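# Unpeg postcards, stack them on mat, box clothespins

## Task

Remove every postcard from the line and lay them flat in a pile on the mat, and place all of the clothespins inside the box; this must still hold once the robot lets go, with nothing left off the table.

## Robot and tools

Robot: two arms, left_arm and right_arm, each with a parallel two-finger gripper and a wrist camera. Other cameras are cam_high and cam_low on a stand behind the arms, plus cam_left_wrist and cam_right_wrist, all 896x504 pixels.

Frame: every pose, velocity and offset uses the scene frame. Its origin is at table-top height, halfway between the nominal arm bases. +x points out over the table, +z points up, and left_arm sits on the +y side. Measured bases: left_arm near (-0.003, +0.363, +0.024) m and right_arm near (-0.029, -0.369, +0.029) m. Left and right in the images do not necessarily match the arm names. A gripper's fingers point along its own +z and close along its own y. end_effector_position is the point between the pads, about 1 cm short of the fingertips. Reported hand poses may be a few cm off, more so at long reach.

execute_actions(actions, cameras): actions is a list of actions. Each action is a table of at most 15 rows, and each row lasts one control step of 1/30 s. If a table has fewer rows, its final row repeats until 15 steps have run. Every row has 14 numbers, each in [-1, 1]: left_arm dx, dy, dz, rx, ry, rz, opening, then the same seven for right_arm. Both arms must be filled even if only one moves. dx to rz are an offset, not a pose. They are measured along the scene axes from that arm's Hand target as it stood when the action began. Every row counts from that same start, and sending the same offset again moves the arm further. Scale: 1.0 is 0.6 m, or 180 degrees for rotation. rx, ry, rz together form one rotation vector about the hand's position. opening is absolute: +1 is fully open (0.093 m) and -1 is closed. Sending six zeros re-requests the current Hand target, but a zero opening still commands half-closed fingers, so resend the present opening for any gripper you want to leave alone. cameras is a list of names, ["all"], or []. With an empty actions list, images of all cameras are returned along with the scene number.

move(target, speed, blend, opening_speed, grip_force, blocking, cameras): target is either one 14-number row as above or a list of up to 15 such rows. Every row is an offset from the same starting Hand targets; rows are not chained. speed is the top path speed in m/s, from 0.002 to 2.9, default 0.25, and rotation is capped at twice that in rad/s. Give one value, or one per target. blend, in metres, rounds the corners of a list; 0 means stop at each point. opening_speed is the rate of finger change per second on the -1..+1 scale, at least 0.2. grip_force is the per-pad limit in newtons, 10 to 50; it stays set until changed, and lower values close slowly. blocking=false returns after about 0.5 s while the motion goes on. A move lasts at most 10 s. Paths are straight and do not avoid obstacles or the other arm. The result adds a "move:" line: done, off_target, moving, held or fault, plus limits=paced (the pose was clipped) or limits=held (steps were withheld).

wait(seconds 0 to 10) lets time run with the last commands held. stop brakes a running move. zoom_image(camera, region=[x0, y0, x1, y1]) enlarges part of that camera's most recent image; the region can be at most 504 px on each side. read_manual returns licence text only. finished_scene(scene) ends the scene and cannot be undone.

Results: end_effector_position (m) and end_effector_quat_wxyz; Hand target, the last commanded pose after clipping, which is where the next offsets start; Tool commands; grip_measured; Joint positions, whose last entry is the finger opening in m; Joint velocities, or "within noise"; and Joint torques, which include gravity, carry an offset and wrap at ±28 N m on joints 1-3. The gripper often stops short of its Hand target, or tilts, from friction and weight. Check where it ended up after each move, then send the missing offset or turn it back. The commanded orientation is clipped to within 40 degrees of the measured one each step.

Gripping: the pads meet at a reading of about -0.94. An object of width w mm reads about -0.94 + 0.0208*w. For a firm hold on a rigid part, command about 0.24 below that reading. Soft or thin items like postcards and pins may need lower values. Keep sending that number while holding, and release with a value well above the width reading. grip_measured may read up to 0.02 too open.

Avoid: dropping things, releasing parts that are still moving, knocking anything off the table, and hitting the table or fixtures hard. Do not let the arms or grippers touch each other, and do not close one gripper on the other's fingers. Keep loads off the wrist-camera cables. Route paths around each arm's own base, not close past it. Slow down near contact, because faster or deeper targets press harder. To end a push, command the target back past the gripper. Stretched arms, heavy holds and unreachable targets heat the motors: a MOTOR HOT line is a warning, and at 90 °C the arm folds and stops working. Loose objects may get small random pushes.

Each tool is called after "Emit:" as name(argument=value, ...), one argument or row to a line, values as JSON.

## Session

Emit:
execute_actions(
  actions=[],
)

Emit:
zoom_image(
  camera="cam_high",
  region=[340, 60, 700, 420],
)

Emit:
zoom_image(
  camera="cam_low",
  region=[200, 20, 560, 340],
)

Scene clock: 0.00 s.
left_arm: end_effector_position=(+0.3800, +0.3566, +0.1161) grip_measured=+1.000 end_effector_quat_wxyz=(+0.575, +0.007, +0.817, +0.038) | right_arm: end_effector_position=(+0.3525, -0.4036, +0.1106) grip_measured=+1.000 end_effector_quat_wxyz=(+0.575, +0.067, +0.814, -0.040)
Joint positions: left_arm=[-0.076 1.521 0.338 0.838 -0.119 0.032 0.093] | right_arm=[-0.05 1.58 0.322 0.914 0.097 0.047 0.093]
Joint velocities: within noise
Joint torques (N m): no reading
Heat: left arm: 36 °C; right arm: 33 °C.
Hand target: left_arm +0.3857, +0.3550, +0.1296; +0.592, +0.010, +0.805, +0.036 | right_arm +0.3584, -0.4047, +0.1253; +0.594, +0.070, +0.801, -0.040
Tool commands: left_gripper/opening=+1.0 right_gripper/opening=+1.0

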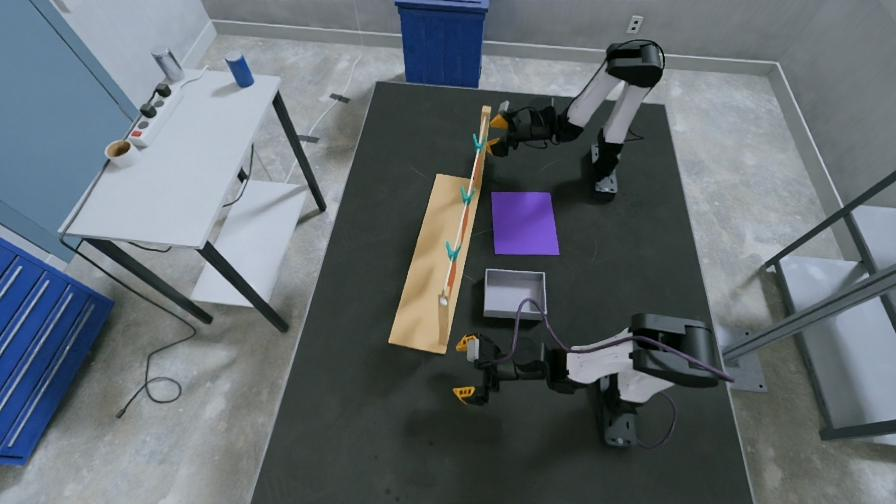

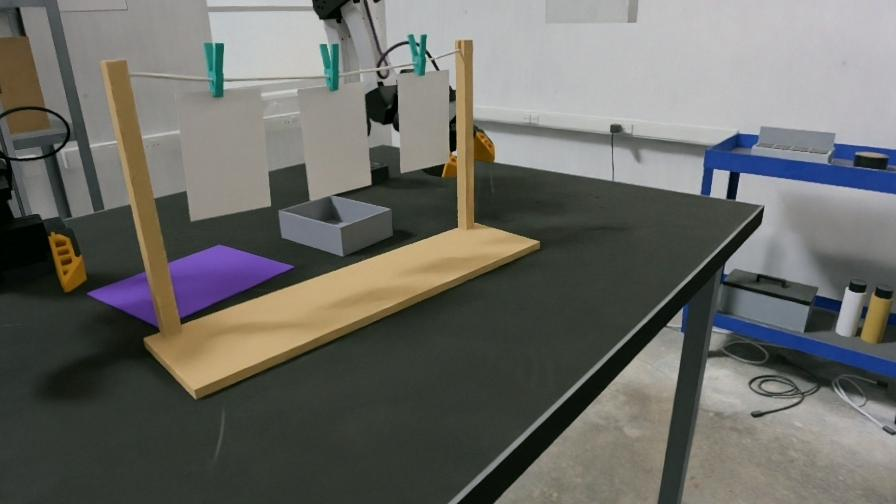

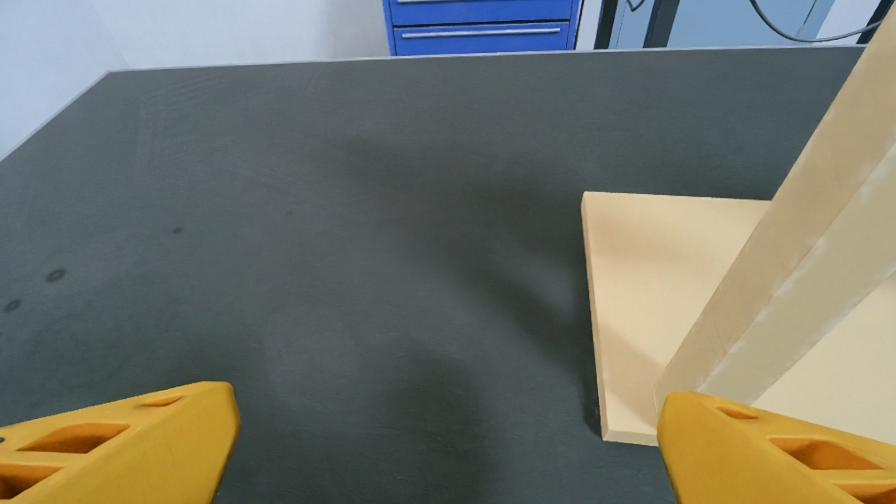

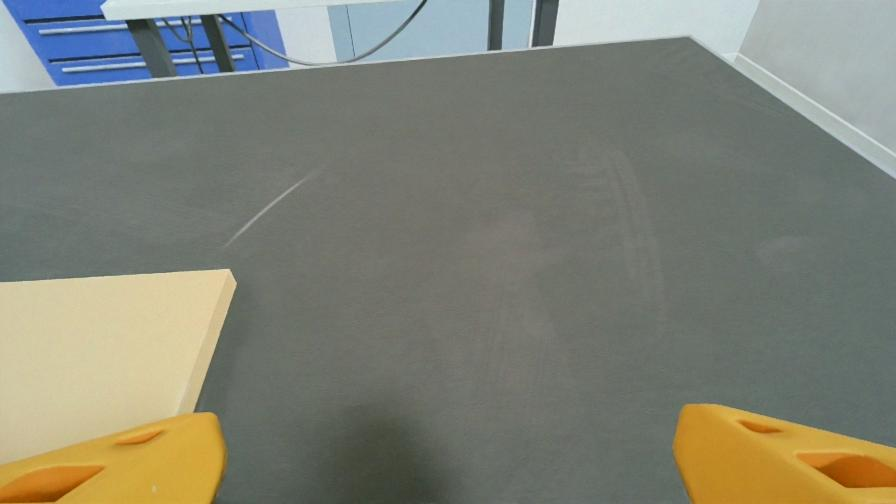

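Scaled by 1.400 from the camera's 896x504 image, which has a finer 1280x720 frame.

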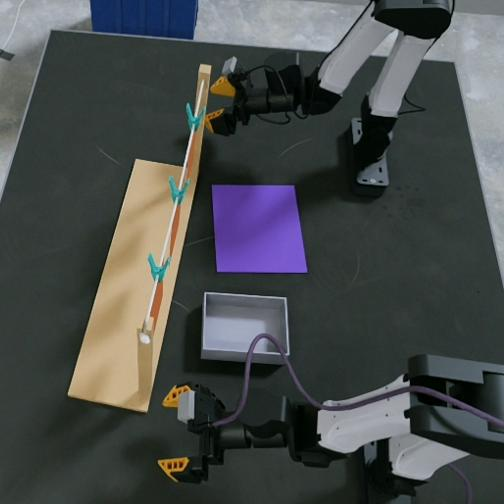

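Scaled by 1.400 from the camera's 896x504 image, which has a finer 1280x720 frame.

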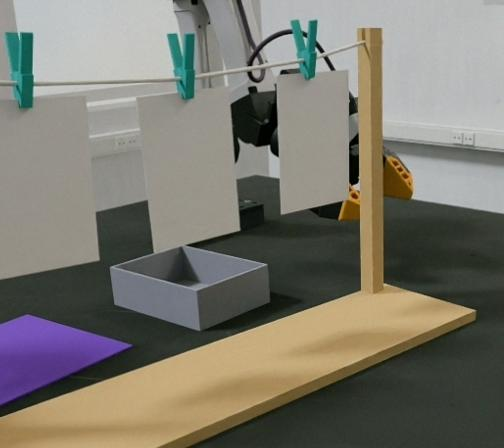

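Emit:
move(
  target=[
    [-0.2,-0.02,0.28,0,0,0,0.5,-0.17,0.1,0.2,0,0,0,-0.2],
    [-0.143,-0.28,0.484,0.0417,0.0834,-0.4748,0.5,-0.13,0.3,0.22,0.01,-0.04,0.356,-0.2],
  ],
  speed=0.3,
  blend=0.03,
  cameras=["all"],
)

Scene clock: 8.97 s.
left_arm: end_effector_position=(+0.3071, +0.1892, +0.4069) grip_measured=+0.502 end_effector_quat_wxyz=(+0.386, +0.558, +0.666, -0.309) | right_arm: end_effector_position=(+0.2703, -0.2257, +0.2249) grip_measured=-0.197 end_effector_quat_wxyz=(+0.526, -0.327, +0.721, +0.312)
Joint positions: left_arm=[-0.12 1.696 2.136 -1.533 0.958 1.029 0.069] | right_arm=[0.045 1.094 0.528 0.162 -0.873 -0.207 0.036]
Joint torques (N m): left_arm=[-0.85 -4.88 8.03 0.73 0.88 0.31] | right_arm=[-0.02 -2.26 10.13 2.61 -0.41 -0.16]
Heat: left arm: 38 °C; right arm: 35 °C.
Hand target: left_arm +0.2999, +0.1870, +0.4200; +0.357, +0.591, +0.645, -0.328 | right_arm +0.2804, -0.2247, +0.2573; +0.570, -0.354, +0.680, +0.297
Off the commanded pose: left_arm 0.015 m, 6 deg | right_arm 0.034 m, 8 deg.
joint sent to its limit (left arm) — joint 4 (wrist pitch), lower limit. The joint targets are off in position and orientation.
move: off_target (left_arm, right_arm)

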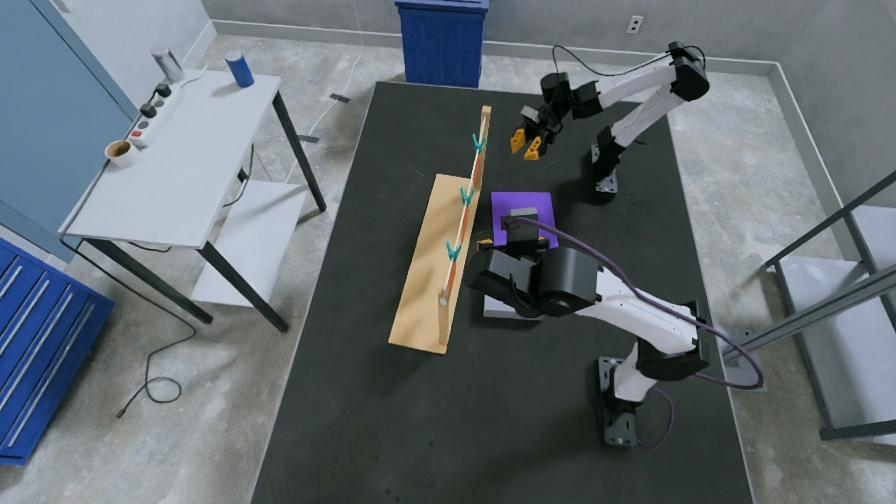

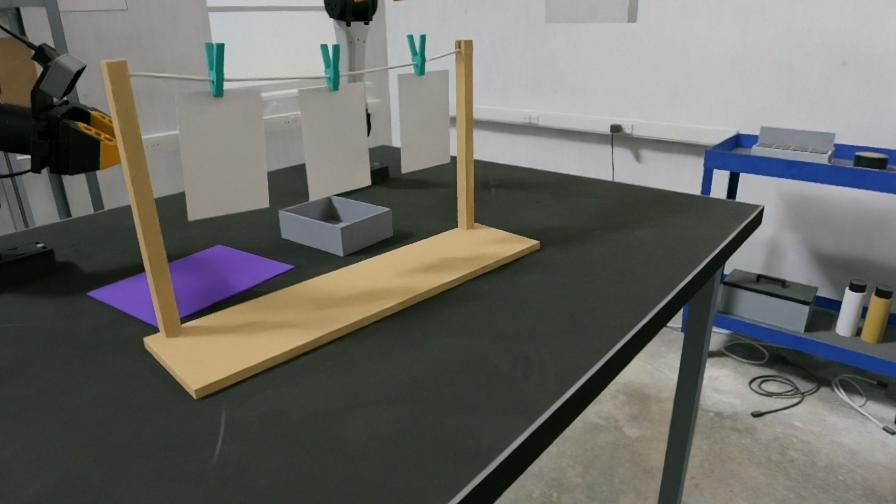

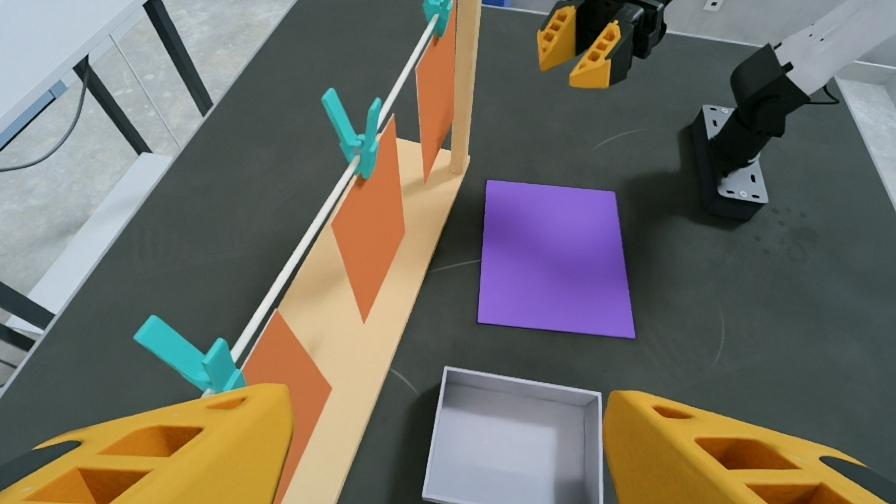

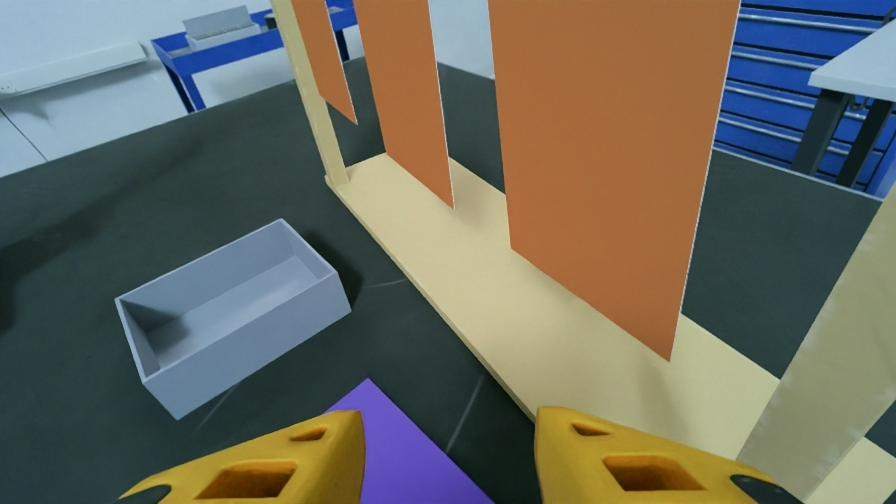

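Emit:
move(
  target=[
    [0.0,0.02,-0.2,-0.118,-0.0353,0.1265,-0.5,0,0.041,0.288,-0.1042,0.0409,0.1484,0.5],
    [0.1,-0.095,-0.4,-0.118,-0.0353,0.1265,-0.5,0.189,0.2545,0.1795,-0.1042,0.0409,0.1484,0.5],
  ],
  speed=0.25,
  blend=0.03,
  cameras=["all"],
)

Emit:
zoom_image(
  camera="cam_low",
  region=[160, 20, 480, 240],
)

Scene clock: 25.90 s.
left_arm: end_effector_position=(+0.3571, +0.1299, +0.1734) grip_measured=-0.498 end_effector_quat_wxyz=(+0.526, +0.393, +0.673, -0.340) | right_arm: end_effector_position=(+0.3921, -0.0696, +0.3539) grip_measured=+0.498 end_effector_quat_wxyz=(+0.366, -0.568, +0.655, +0.339)
Joint positions: left_arm=[-0.301 1.648 0.674 0.665 0.782 0.176 0.021] | right_arm=[0.362 2.229 2.602 -1.278 -0.879 -0.743 0.069]
Joint torques (N m): left_arm=[-1.06 -4.72 4.27 2.59 -0.03 0.02] | right_arm=[0.17 -9.96 8.46 1.44 -0.15 0.14]
Heat: left arm: 40 °C; right arm: 38 °C.
Hand target: left_arm +0.3599, +0.1300, +0.1800; +0.551, +0.394, +0.657, -0.331 | right_arm +0.3938, -0.0720, +0.3650; +0.377, -0.568, +0.654, +0.328
Off the commanded pose: left_arm 0.007 m, 4 deg | right_arm 0.011 m, 2 deg.
move: off_target (left_arm, right_arm)

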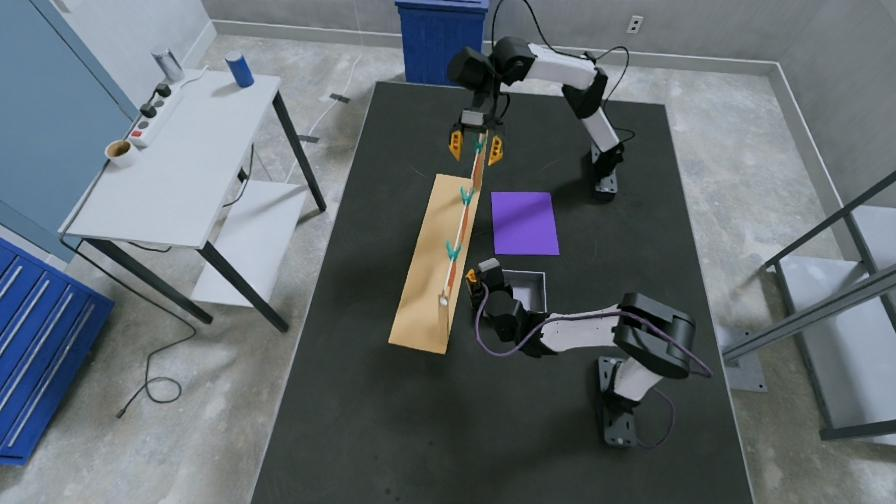

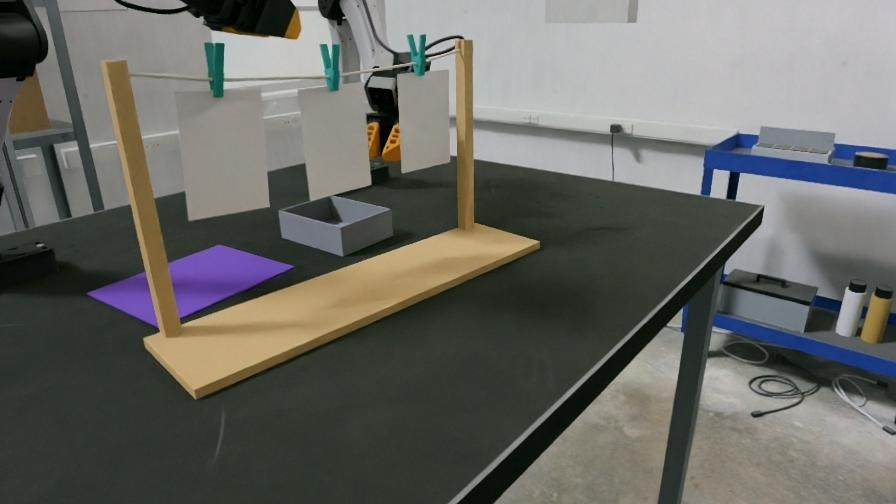

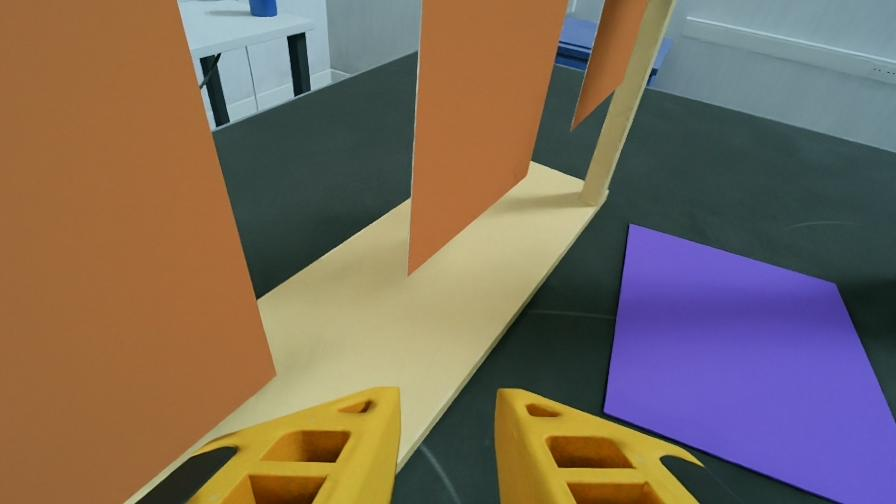

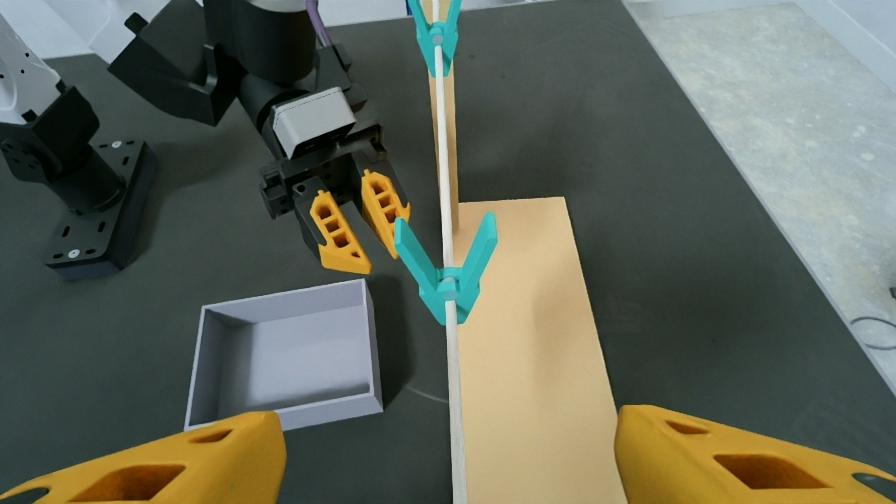

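Scaled by 1.575 from the camera's 896x504 image, which has a finer 1280x720 frame.

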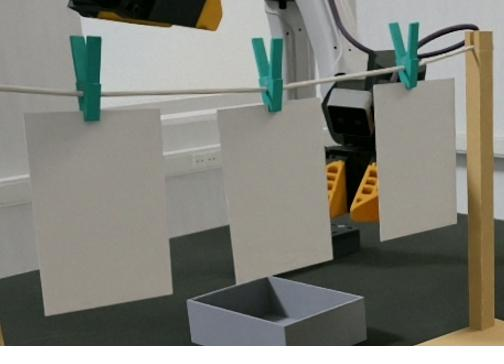

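Emit:
move(
  target=[0.065,-0.09,-0.022,0,0,0,-0.5,0.008,0.076,-0.023,0,0,0,0.5],
  speed=0.12,
  cameras=["cam_left_wrist","cam_right_wrist"],
)

Emit:
zoom_image(
  camera="cam_right_wrist",
  region=[340, 180, 560, 380],
)

Scene clock: 28.37 s.
left_arm: end_effector_position=(+0.3814, +0.0821, +0.1386) grip_measured=-0.498 end_effector_quat_wxyz=(+0.503, +0.392, +0.691, -0.340) | right_arm: end_effector_position=(+0.3879, -0.0273, +0.3331) grip_measured=+0.498 end_effector_quat_wxyz=(+0.341, -0.567, +0.667, +0.344)
Joint positions: left_arm=[-0.416 1.866 0.814 0.711 0.671 0.139 0.021] | right_arm=[0.454 2.301 2.652 -1.241 -0.819 -0.648 0.069]
Joint torques (N m): left_arm=[-0.77 -6.01 8.65 2.63 -0.06 0.01] | right_arm=[0.2 -10.48 8.42 2.03 -0.12 0.15]
Heat: left arm: 40 °C; right arm: 37 °C.
Hand target: left_arm +0.3989, +0.0760, +0.1668; +0.551, +0.394, +0.657, -0.331 | right_arm +0.3986, -0.0264, +0.3512; +0.377, -0.568, +0.654, +0.328
Off the commanded pose: left_arm 0.034 m, 7 deg | right_arm 0.021 m, 5 deg.
move: off_target (left_arm, right_arm)
Images, in order (width x height): cam_left_wrist 896x504, cam_right_wrist 896x504.

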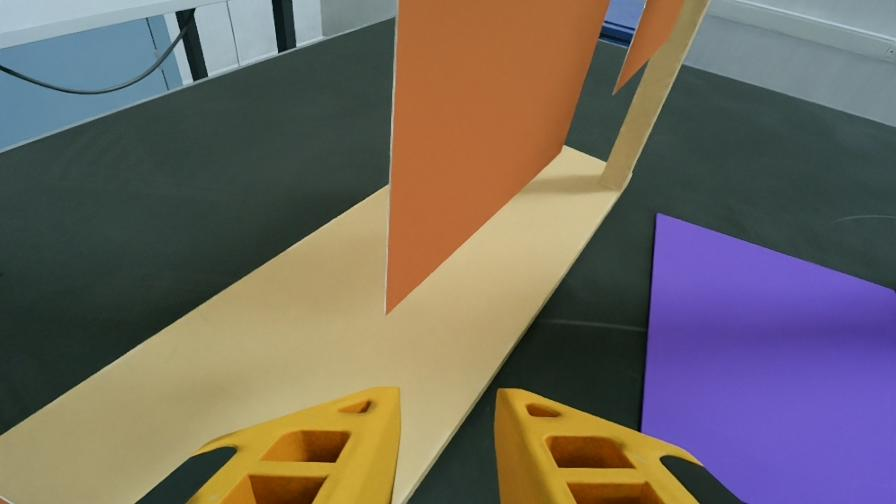

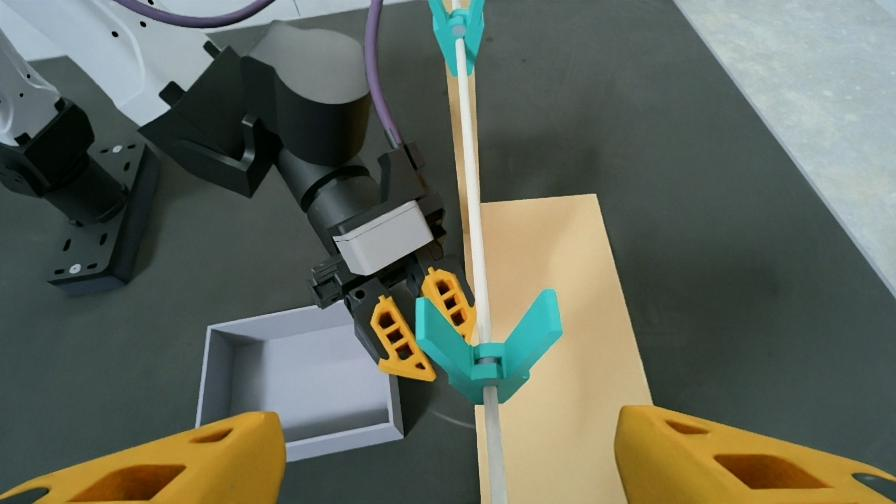

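Scaled by 2.291 from the camera's 896x504 image, which has a finer 1280x720 frame.

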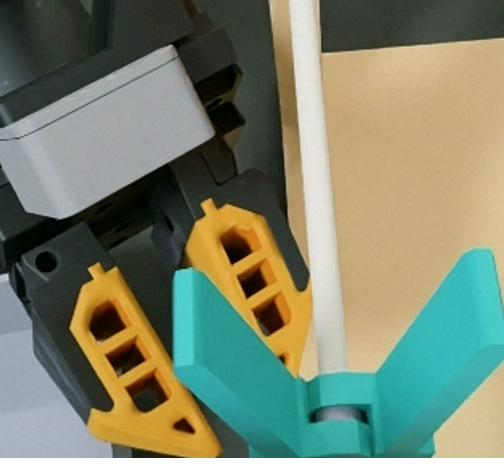

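Emit:
move(
  target=[0.039,-0.017,0.03,0,0,0,-0.5,0,0,0,0,0,0,0.5],
  speed=0.1,
  cameras=["cam_left_wrist","cam_right_wrist"],
)

Scene clock: 30.13 s.
left_arm: end_effector_position=(+0.4127, +0.0681, +0.1763) grip_measured=-0.498 end_effector_quat_wxyz=(+0.545, +0.397, +0.658, -0.335) | right_arm: end_effector_position=(+0.3879, -0.0273, +0.3331) grip_measured=+0.498 end_effector_quat_wxyz=(+0.340, -0.566, +0.667, +0.345)
Joint positions: left_arm=[-0.418 1.903 0.958 0.711 0.668 0.138 0.021] | right_arm=[0.454 2.301 2.652 -1.241 -0.819 -0.646 0.069]
Joint torques (N m): left_arm=[-0.81 -6.61 9.05 1.7 -0.1 0] | right_arm=[0.14 -10.5 8.58 2.03 -0.13 0.15]
Heat: left arm: 41 °C; right arm: 38 °C.
Hand target: left_arm +0.4223, +0.0658, +0.1848; +0.551, +0.394, +0.657, -0.331 | right_arm +0.3986, -0.0264, +0.3512; +0.377, -0.568, +0.654, +0.328
Off the commanded pose: left_arm 0.013 m, 1 deg | right_arm 0.021 m, 5 deg.
move: off_target (left_arm, right_arm)
Images, in order (width x height): cam_left_wrist 896x504, cam_right_wrist 896x504.

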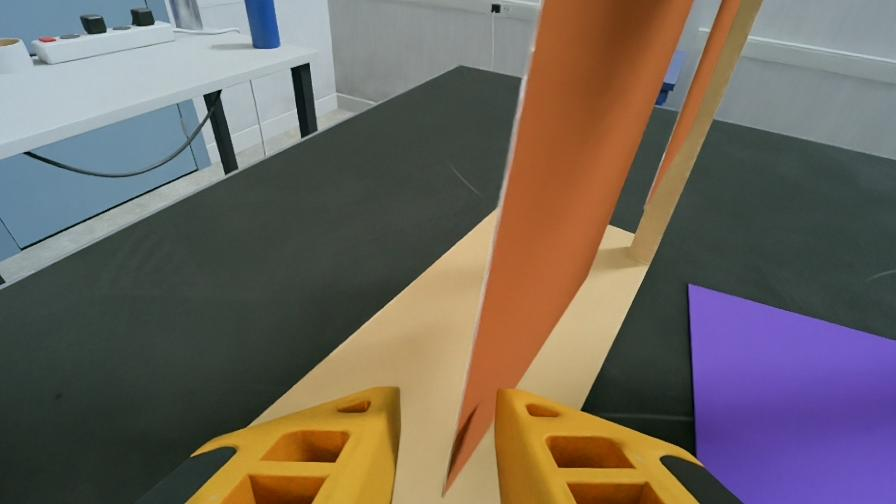

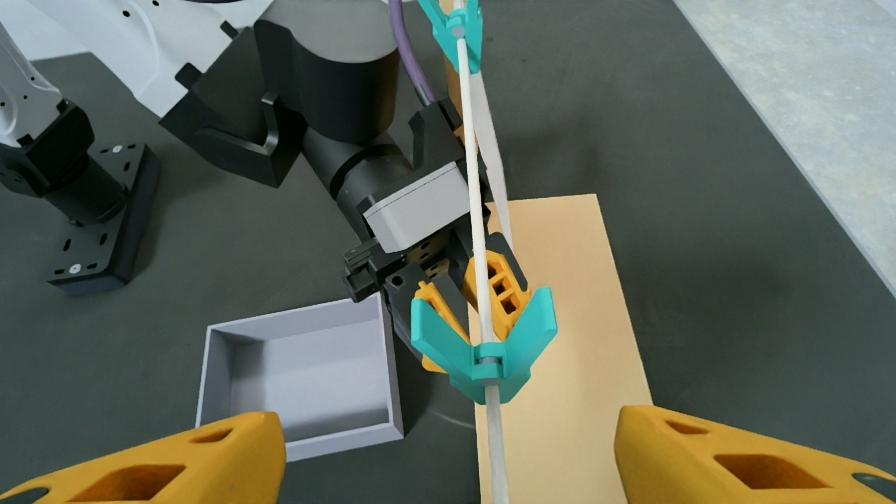

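Emit:
move(
  target=[0.006,-0.018,-0.03,0,0,0,-0.5,0,0,0,0,0,0,0.5],
  speed=0.06,
  cameras=["cam_left_wrist","cam_low"],
)

Scene clock: 31.47 s.
left_arm: end_effector_position=(+0.4140, +0.0620, +0.1463) grip_measured=-0.498 end_effector_quat_wxyz=(+0.521, +0.393, +0.679, -0.336) | right_arm: end_effector_position=(+0.3879, -0.0273, +0.3331) grip_measured=+0.498 end_effector_quat_wxyz=(+0.340, -0.566, +0.667, +0.345)
Joint positions: left_arm=[-0.433 1.97 0.966 0.711 0.648 0.133 0.021] | right_arm=[0.454 2.301 2.652 -1.241 -0.819 -0.646 0.069]
Joint torques (N m): left_arm=[-0.95 -6.91 8.96 2.28 -0.06 0] | right_arm=[0.18 -10.47 8.58 2.02 -0.14 0.14]
Heat: left arm: 41 °C; right arm: 38 °C.
Hand target: left_arm +0.4259, +0.0550, +0.1668; +0.551, +0.394, +0.657, -0.331 | right_arm +0.3986, -0.0264, +0.3512; +0.377, -0.568, +0.654, +0.328
Off the commanded pose: left_arm 0.025 m, 4 deg | right_arm 0.021 m, 5 deg.
move: off_target (left_arm, right_arm)
Images, in order (width x height): cam_low 896x504, cam_left_wrist 896x504.

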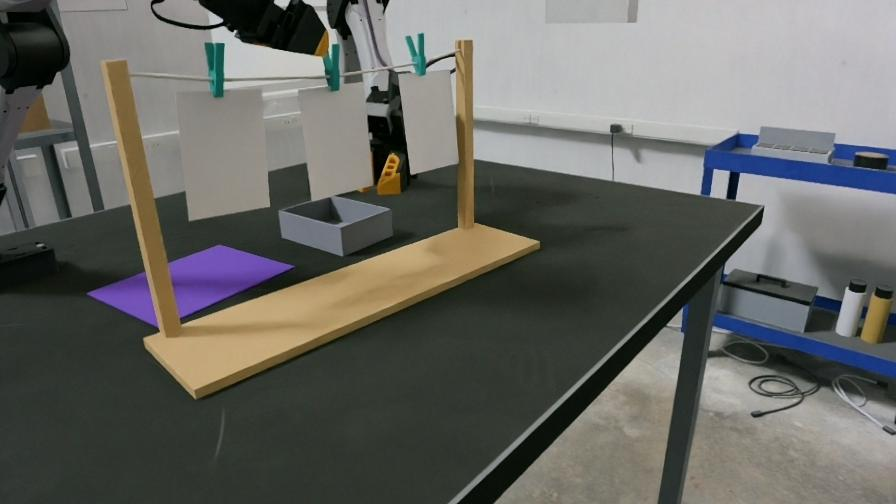

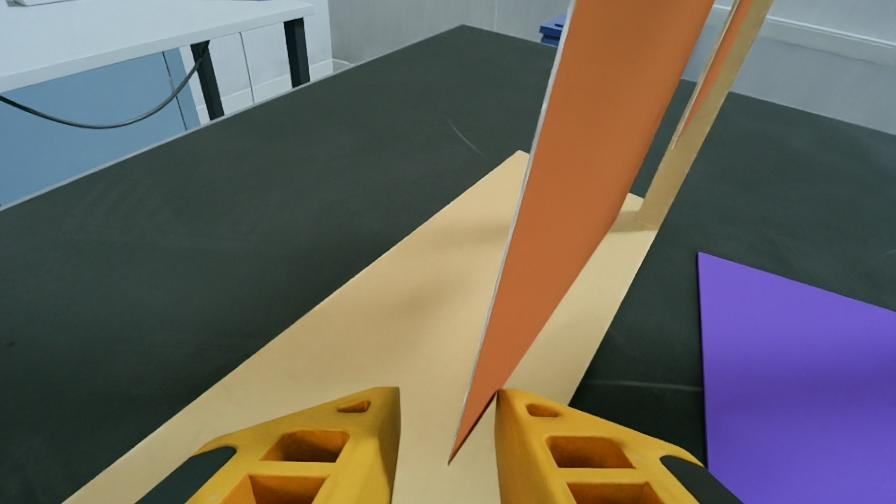

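Emit:
move(
  target=[
    [0.006,-0.012,0.005,0,0,0,-0.5,0,0,0,0,0,0,0.5],
    [0.006,-0.012,0.005,0,0,0,-1,0,0,0,0,0,0,0.5],
  ],
  speed=0.06,
  grip_force=[20,50],
  opening_speed=0.5,
  cameras=["all"],
)

Emit:
zoom_image(
  camera="cam_right_wrist",
  region=[340, 180, 600, 500],
)

Emit:
zoom_image(
  camera="cam_low",
  region=[260, 20, 480, 220],
)

Scene clock: 35.60 s.
left_arm: end_effector_position=(+0.4178, +0.0544, +0.1533) grip_measured=-0.977 end_effector_quat_wxyz=(+0.528, +0.396, +0.671, -0.338) | right_arm: end_effector_position=(+0.3879, -0.0273, +0.3331) grip_measured=+0.498 end_effector_quat_wxyz=(+0.340, -0.566, +0.667, +0.345)
Joint positions: left_arm=[-0.444 1.981 0.998 0.711 0.647 0.13 0] | right_arm=[0.454 2.301 2.652 -1.241 -0.819 -0.646 0.069]
Joint torques (N m): left_arm=[-0.98 -6.93 9.13 2.11 -0.06 -0.01] | right_arm=[0.18 -10.43 8.57 2.02 -0.14 0.15]
Heat: left arm: 42 °C; right arm: 38 °C.
Hand target: left_arm +0.4295, +0.0478, +0.1698; +0.551, +0.394, +0.657, -0.331 | right_arm +0.3986, -0.0264, +0.3512; +0.377, -0.568, +0.654, +0.328
Off the commanded pose: left_arm 0.021 m, 3 deg | right_arm 0.021 m, 5 deg.
grip_force (N): 20, 50
move: off_target (left_arm, right_arm); target 2's new opening was sent with left_arm's hand 0.021 m and 3 deg from that target

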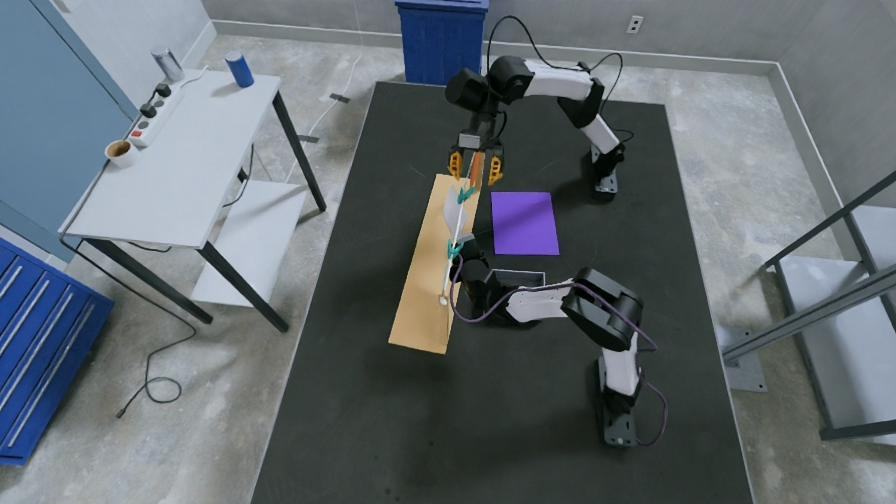

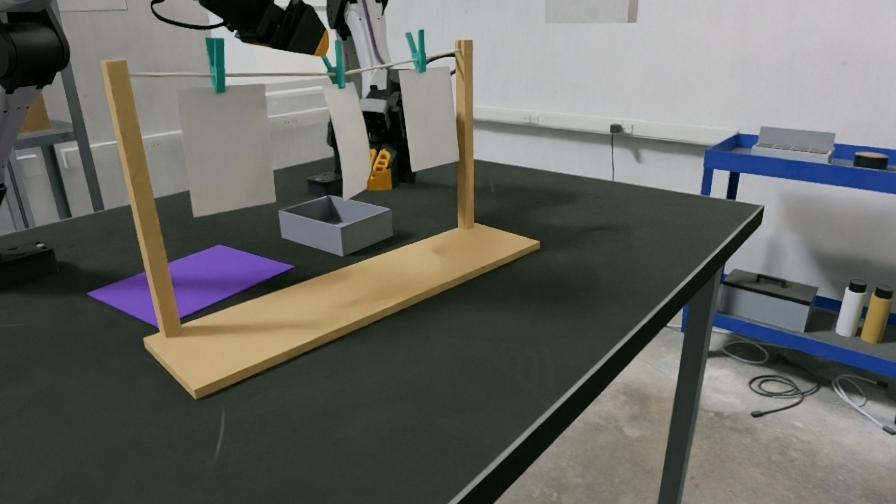

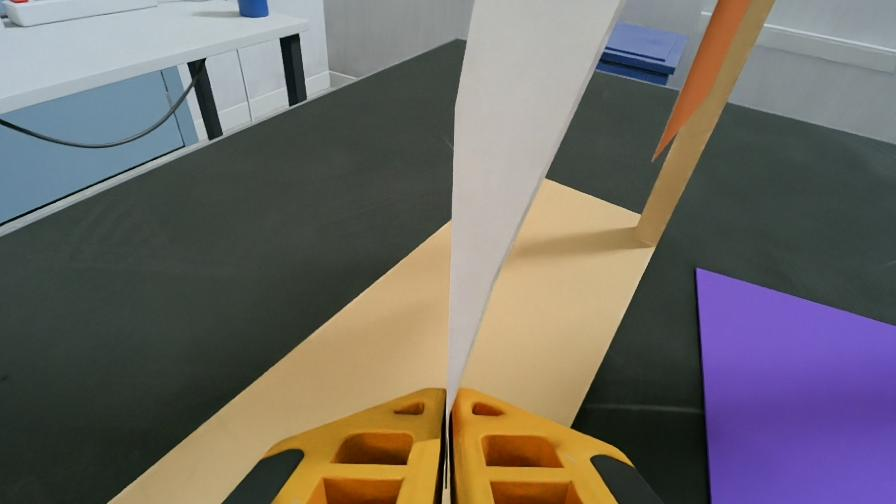

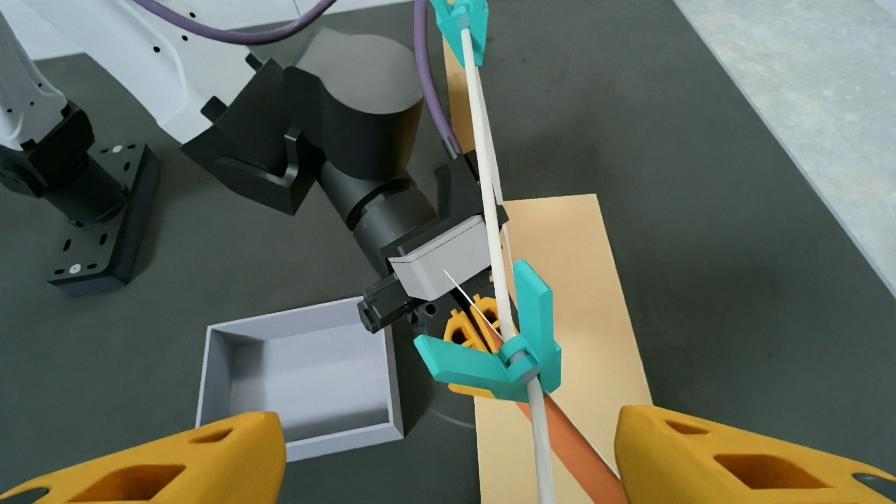

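Scaled by 1.575 from the camera's 896x504 image, which has a finer 1280x720 frame.

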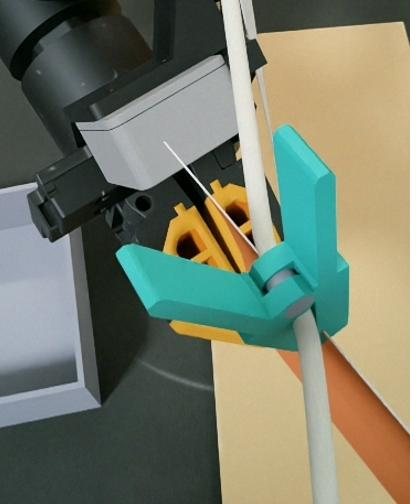

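Scaled by 2.291 from the camera's 896x504 image, which has a finer 1280x720 frame.

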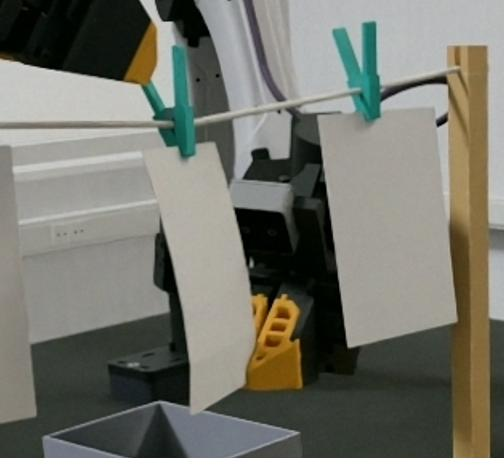

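Emit:
move(
  target=[-0.025,0.003,0,0,0,-0.067,-1,0,0,0,0,0,0,0.5],
  speed=0.06,
  cameras=["cam_left_wrist","cam_right_wrist"],
)

Emit:
zoom_image(
  camera="cam_right_wrist",
  region=[340, 180, 600, 500],
)

Scene clock: 38.80 s.
left_arm: end_effector_position=(+0.4044, +0.0477, +0.1621) grip_measured=-0.978 end_effector_quat_wxyz=(+0.509, +0.455, +0.618, -0.391) | right_arm: end_effector_position=(+0.3879, -0.0273, +0.3331) grip_measured=+0.498 end_effector_quat_wxyz=(+0.340, -0.566, +0.667, +0.345)
Joint positions: left_arm=[-0.415 2.007 1.053 0.679 0.861 0.191 0] | right_arm=[0.454 2.301 2.652 -1.241 -0.819 -0.646 0.069]
Joint torques (N m): left_arm=[0.4 -7.19 9.29 1.46 0.28 0.28] | right_arm=[0.14 -10.4 8.57 2.03 -0.13 0.15]
Heat: left arm: 42 °C; right arm: 39 °C.
Hand target: left_arm +0.4145, +0.0496, +0.1698; +0.513, +0.461, +0.612, -0.387 | right_arm +0.3986, -0.0264, +0.3512; +0.377, -0.568, +0.654, +0.328
Off the commanded pose: left_arm 0.013 m, 1 deg | right_arm 0.021 m, 5 deg.
grip_force (N): 20, 50
move: off_target (left_arm, right_arm)
Images, in order (width x height): cam_left_wrist 896x504, cam_right_wrist 896x504.

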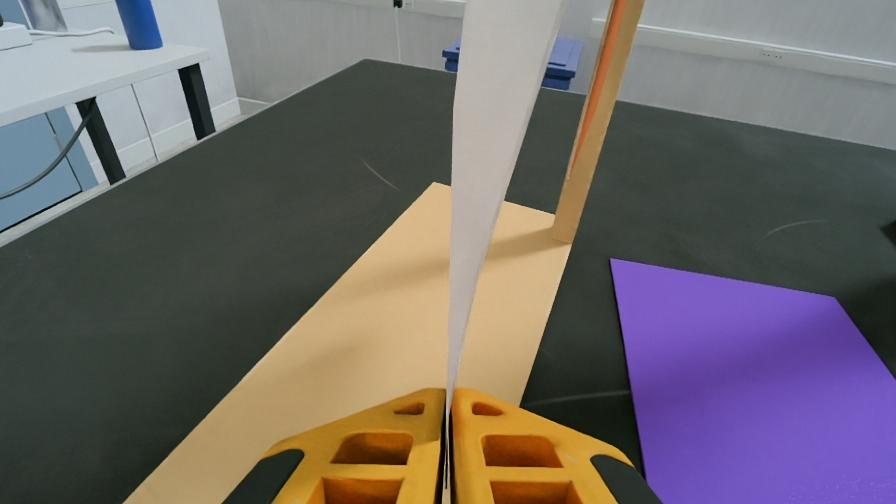

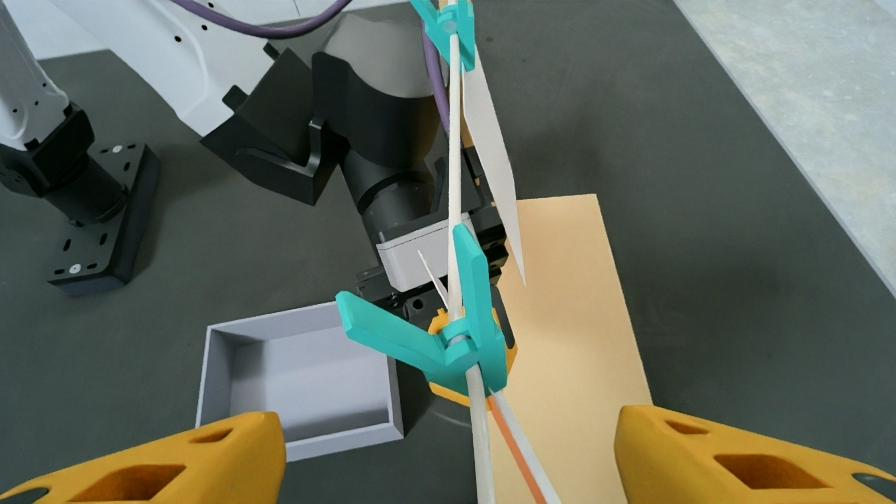

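Scaled by 1.575 from the camera's 896x504 image, which has a finer 1280x720 frame.

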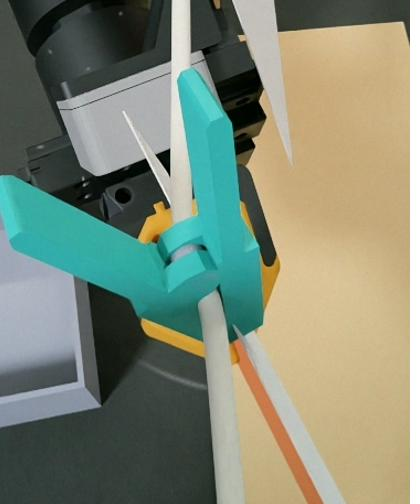

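Emit:
move(
  target=[-0.017,0.022,0,0,0,-0.033,-1,0,0,0,0,0,0,0.5],
  speed=0.06,
  cameras=["cam_left_wrist","cam_right_wrist"],
)

Emit:
zoom_image(
  camera="cam_right_wrist",
  region=[340, 180, 600, 500],
)

Scene clock: 41.03 s.
left_arm: end_effector_position=(+0.3958, +0.0601, +0.1590) grip_measured=-0.978 end_effector_quat_wxyz=(+0.486, +0.484, +0.598, -0.415) | right_arm: end_effector_position=(+0.3879, -0.0273, +0.3331) grip_measured=+0.498 end_effector_quat_wxyz=(+0.340, -0.566, +0.667, +0.345)
Joint positions: left_arm=[-0.37 2.007 1.067 0.598 0.996 0.265 0] | right_arm=[0.454 2.301 2.652 -1.241 -0.819 -0.646 0.069]
Joint torques (N m): left_arm=[0.53 -7.65 9.1 1.37 0.42 0.28] | right_arm=[0.2 -10.45 8.54 2.02 -0.12 0.15]
Heat: left arm: 43 °C; right arm: 39 °C.
Hand target: left_arm +0.4043, +0.0628, +0.1698; +0.492, +0.492, +0.587, -0.413 | right_arm +0.3986, -0.0264, +0.3512; +0.377, -0.568, +0.654, +0.328
Off the commanded pose: left_arm 0.014 m, 2 deg | right_arm 0.021 m, 5 deg.
grip_force (N): 20, 50
move: off_target (left_arm, right_arm)
Images, in order (width x height): cam_left_wrist 896x504, cam_right_wrist 896x504.

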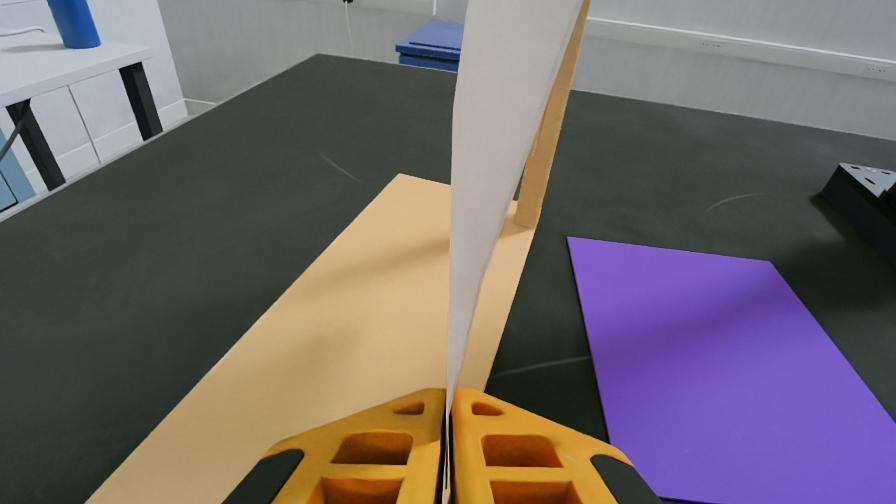

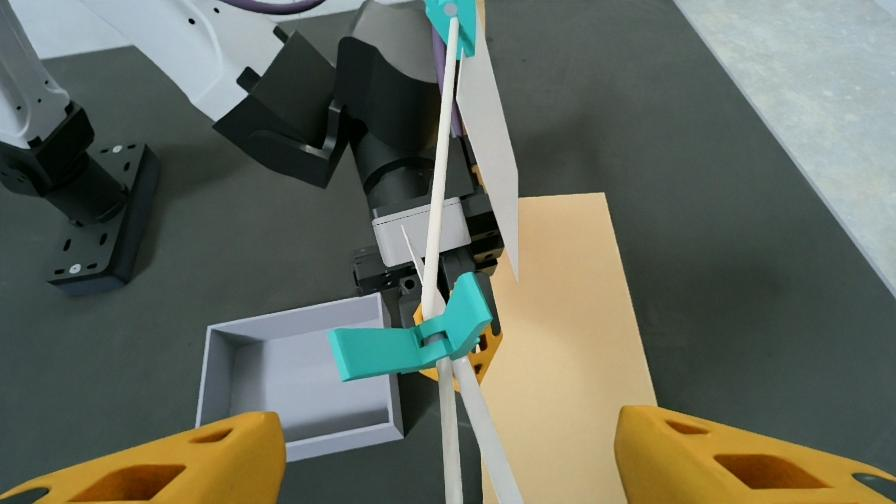

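Scaled by 1.575 from the camera's 896x504 image, which has a finer 1280x720 frame.

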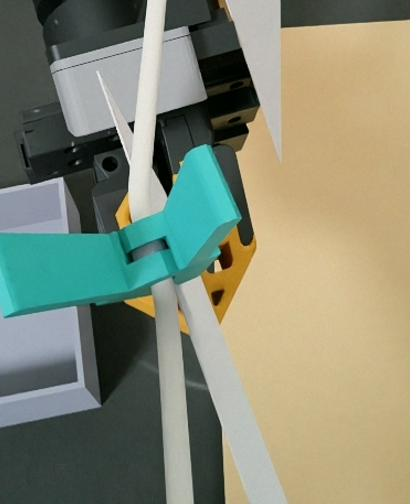

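Emit:
move(
  target=[0.003,0.002,-0.022,0,0,0,-1,0,0,0,0,0,0,0.5],
  speed=0.06,
  cameras=["cam_left_wrist","cam_right_wrist"],
)

Emit:
zoom_image(
  camera="cam_right_wrist",
  region=[340, 180, 600, 500],
)

Scene clock: 42.47 s.
left_arm: end_effector_position=(+0.3947, +0.0596, +0.1475) grip_measured=-0.978 end_effector_quat_wxyz=(+0.477, +0.486, +0.601, -0.419) | right_arm: end_effector_position=(+0.3879, -0.0273, +0.3331) grip_measured=+0.498 end_effector_quat_wxyz=(+0.340, -0.566, +0.667, +0.345)
Joint positions: left_arm=[-0.37 2.033 1.067 0.598 1.006 0.274 0] | right_arm=[0.454 2.301 2.652 -1.241 -0.819 -0.646 0.069]
Joint torques (N m): left_arm=[0.87 -7.02 8.42 1.7 0.38 0.26] | right_arm=[0.17 -10.45 8.54 2.03 -0.12 0.15]
Heat: left arm: 43 °C; right arm: 39 °C.
Hand target: left_arm +0.4061, +0.0640, +0.1566; +0.492, +0.492, +0.587, -0.413 | right_arm +0.3986, -0.0264, +0.3512; +0.377, -0.568, +0.654, +0.328
Off the commanded pose: left_arm 0.015 m, 3 deg | right_arm 0.021 m, 5 deg.
grip_force (N): 20, 50
move: off_target (left_arm, right_arm)
Images, in order (width x height): cam_left_wrist 896x504, cam_right_wrist 896x504.

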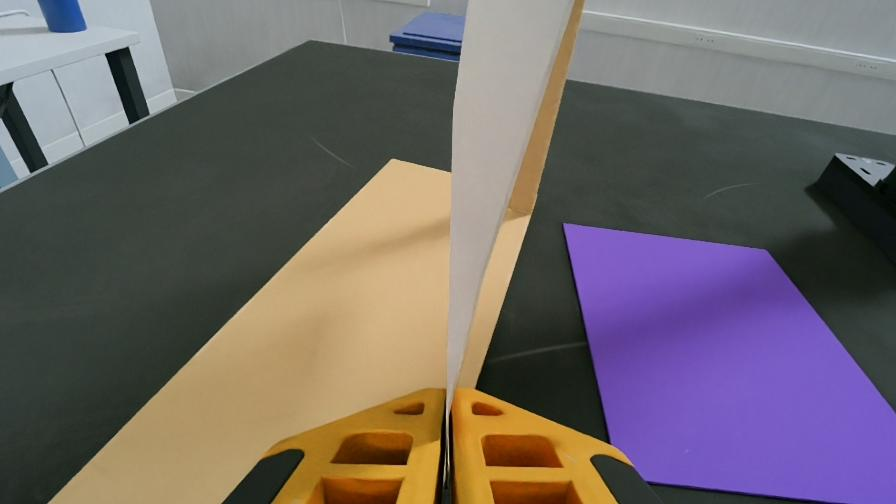

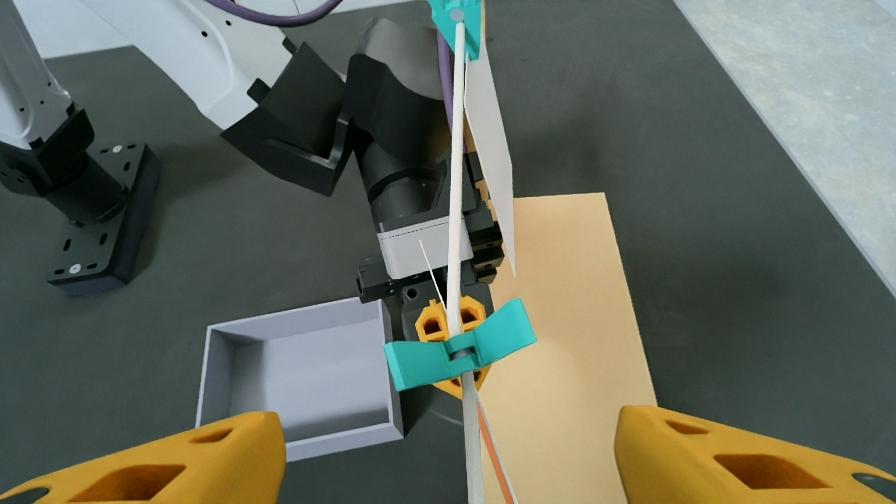

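Scaled by 1.575 from the camera's 896x504 image, which has a finer 1280x720 frame.

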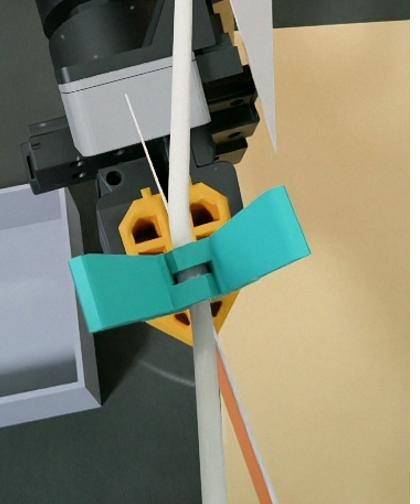

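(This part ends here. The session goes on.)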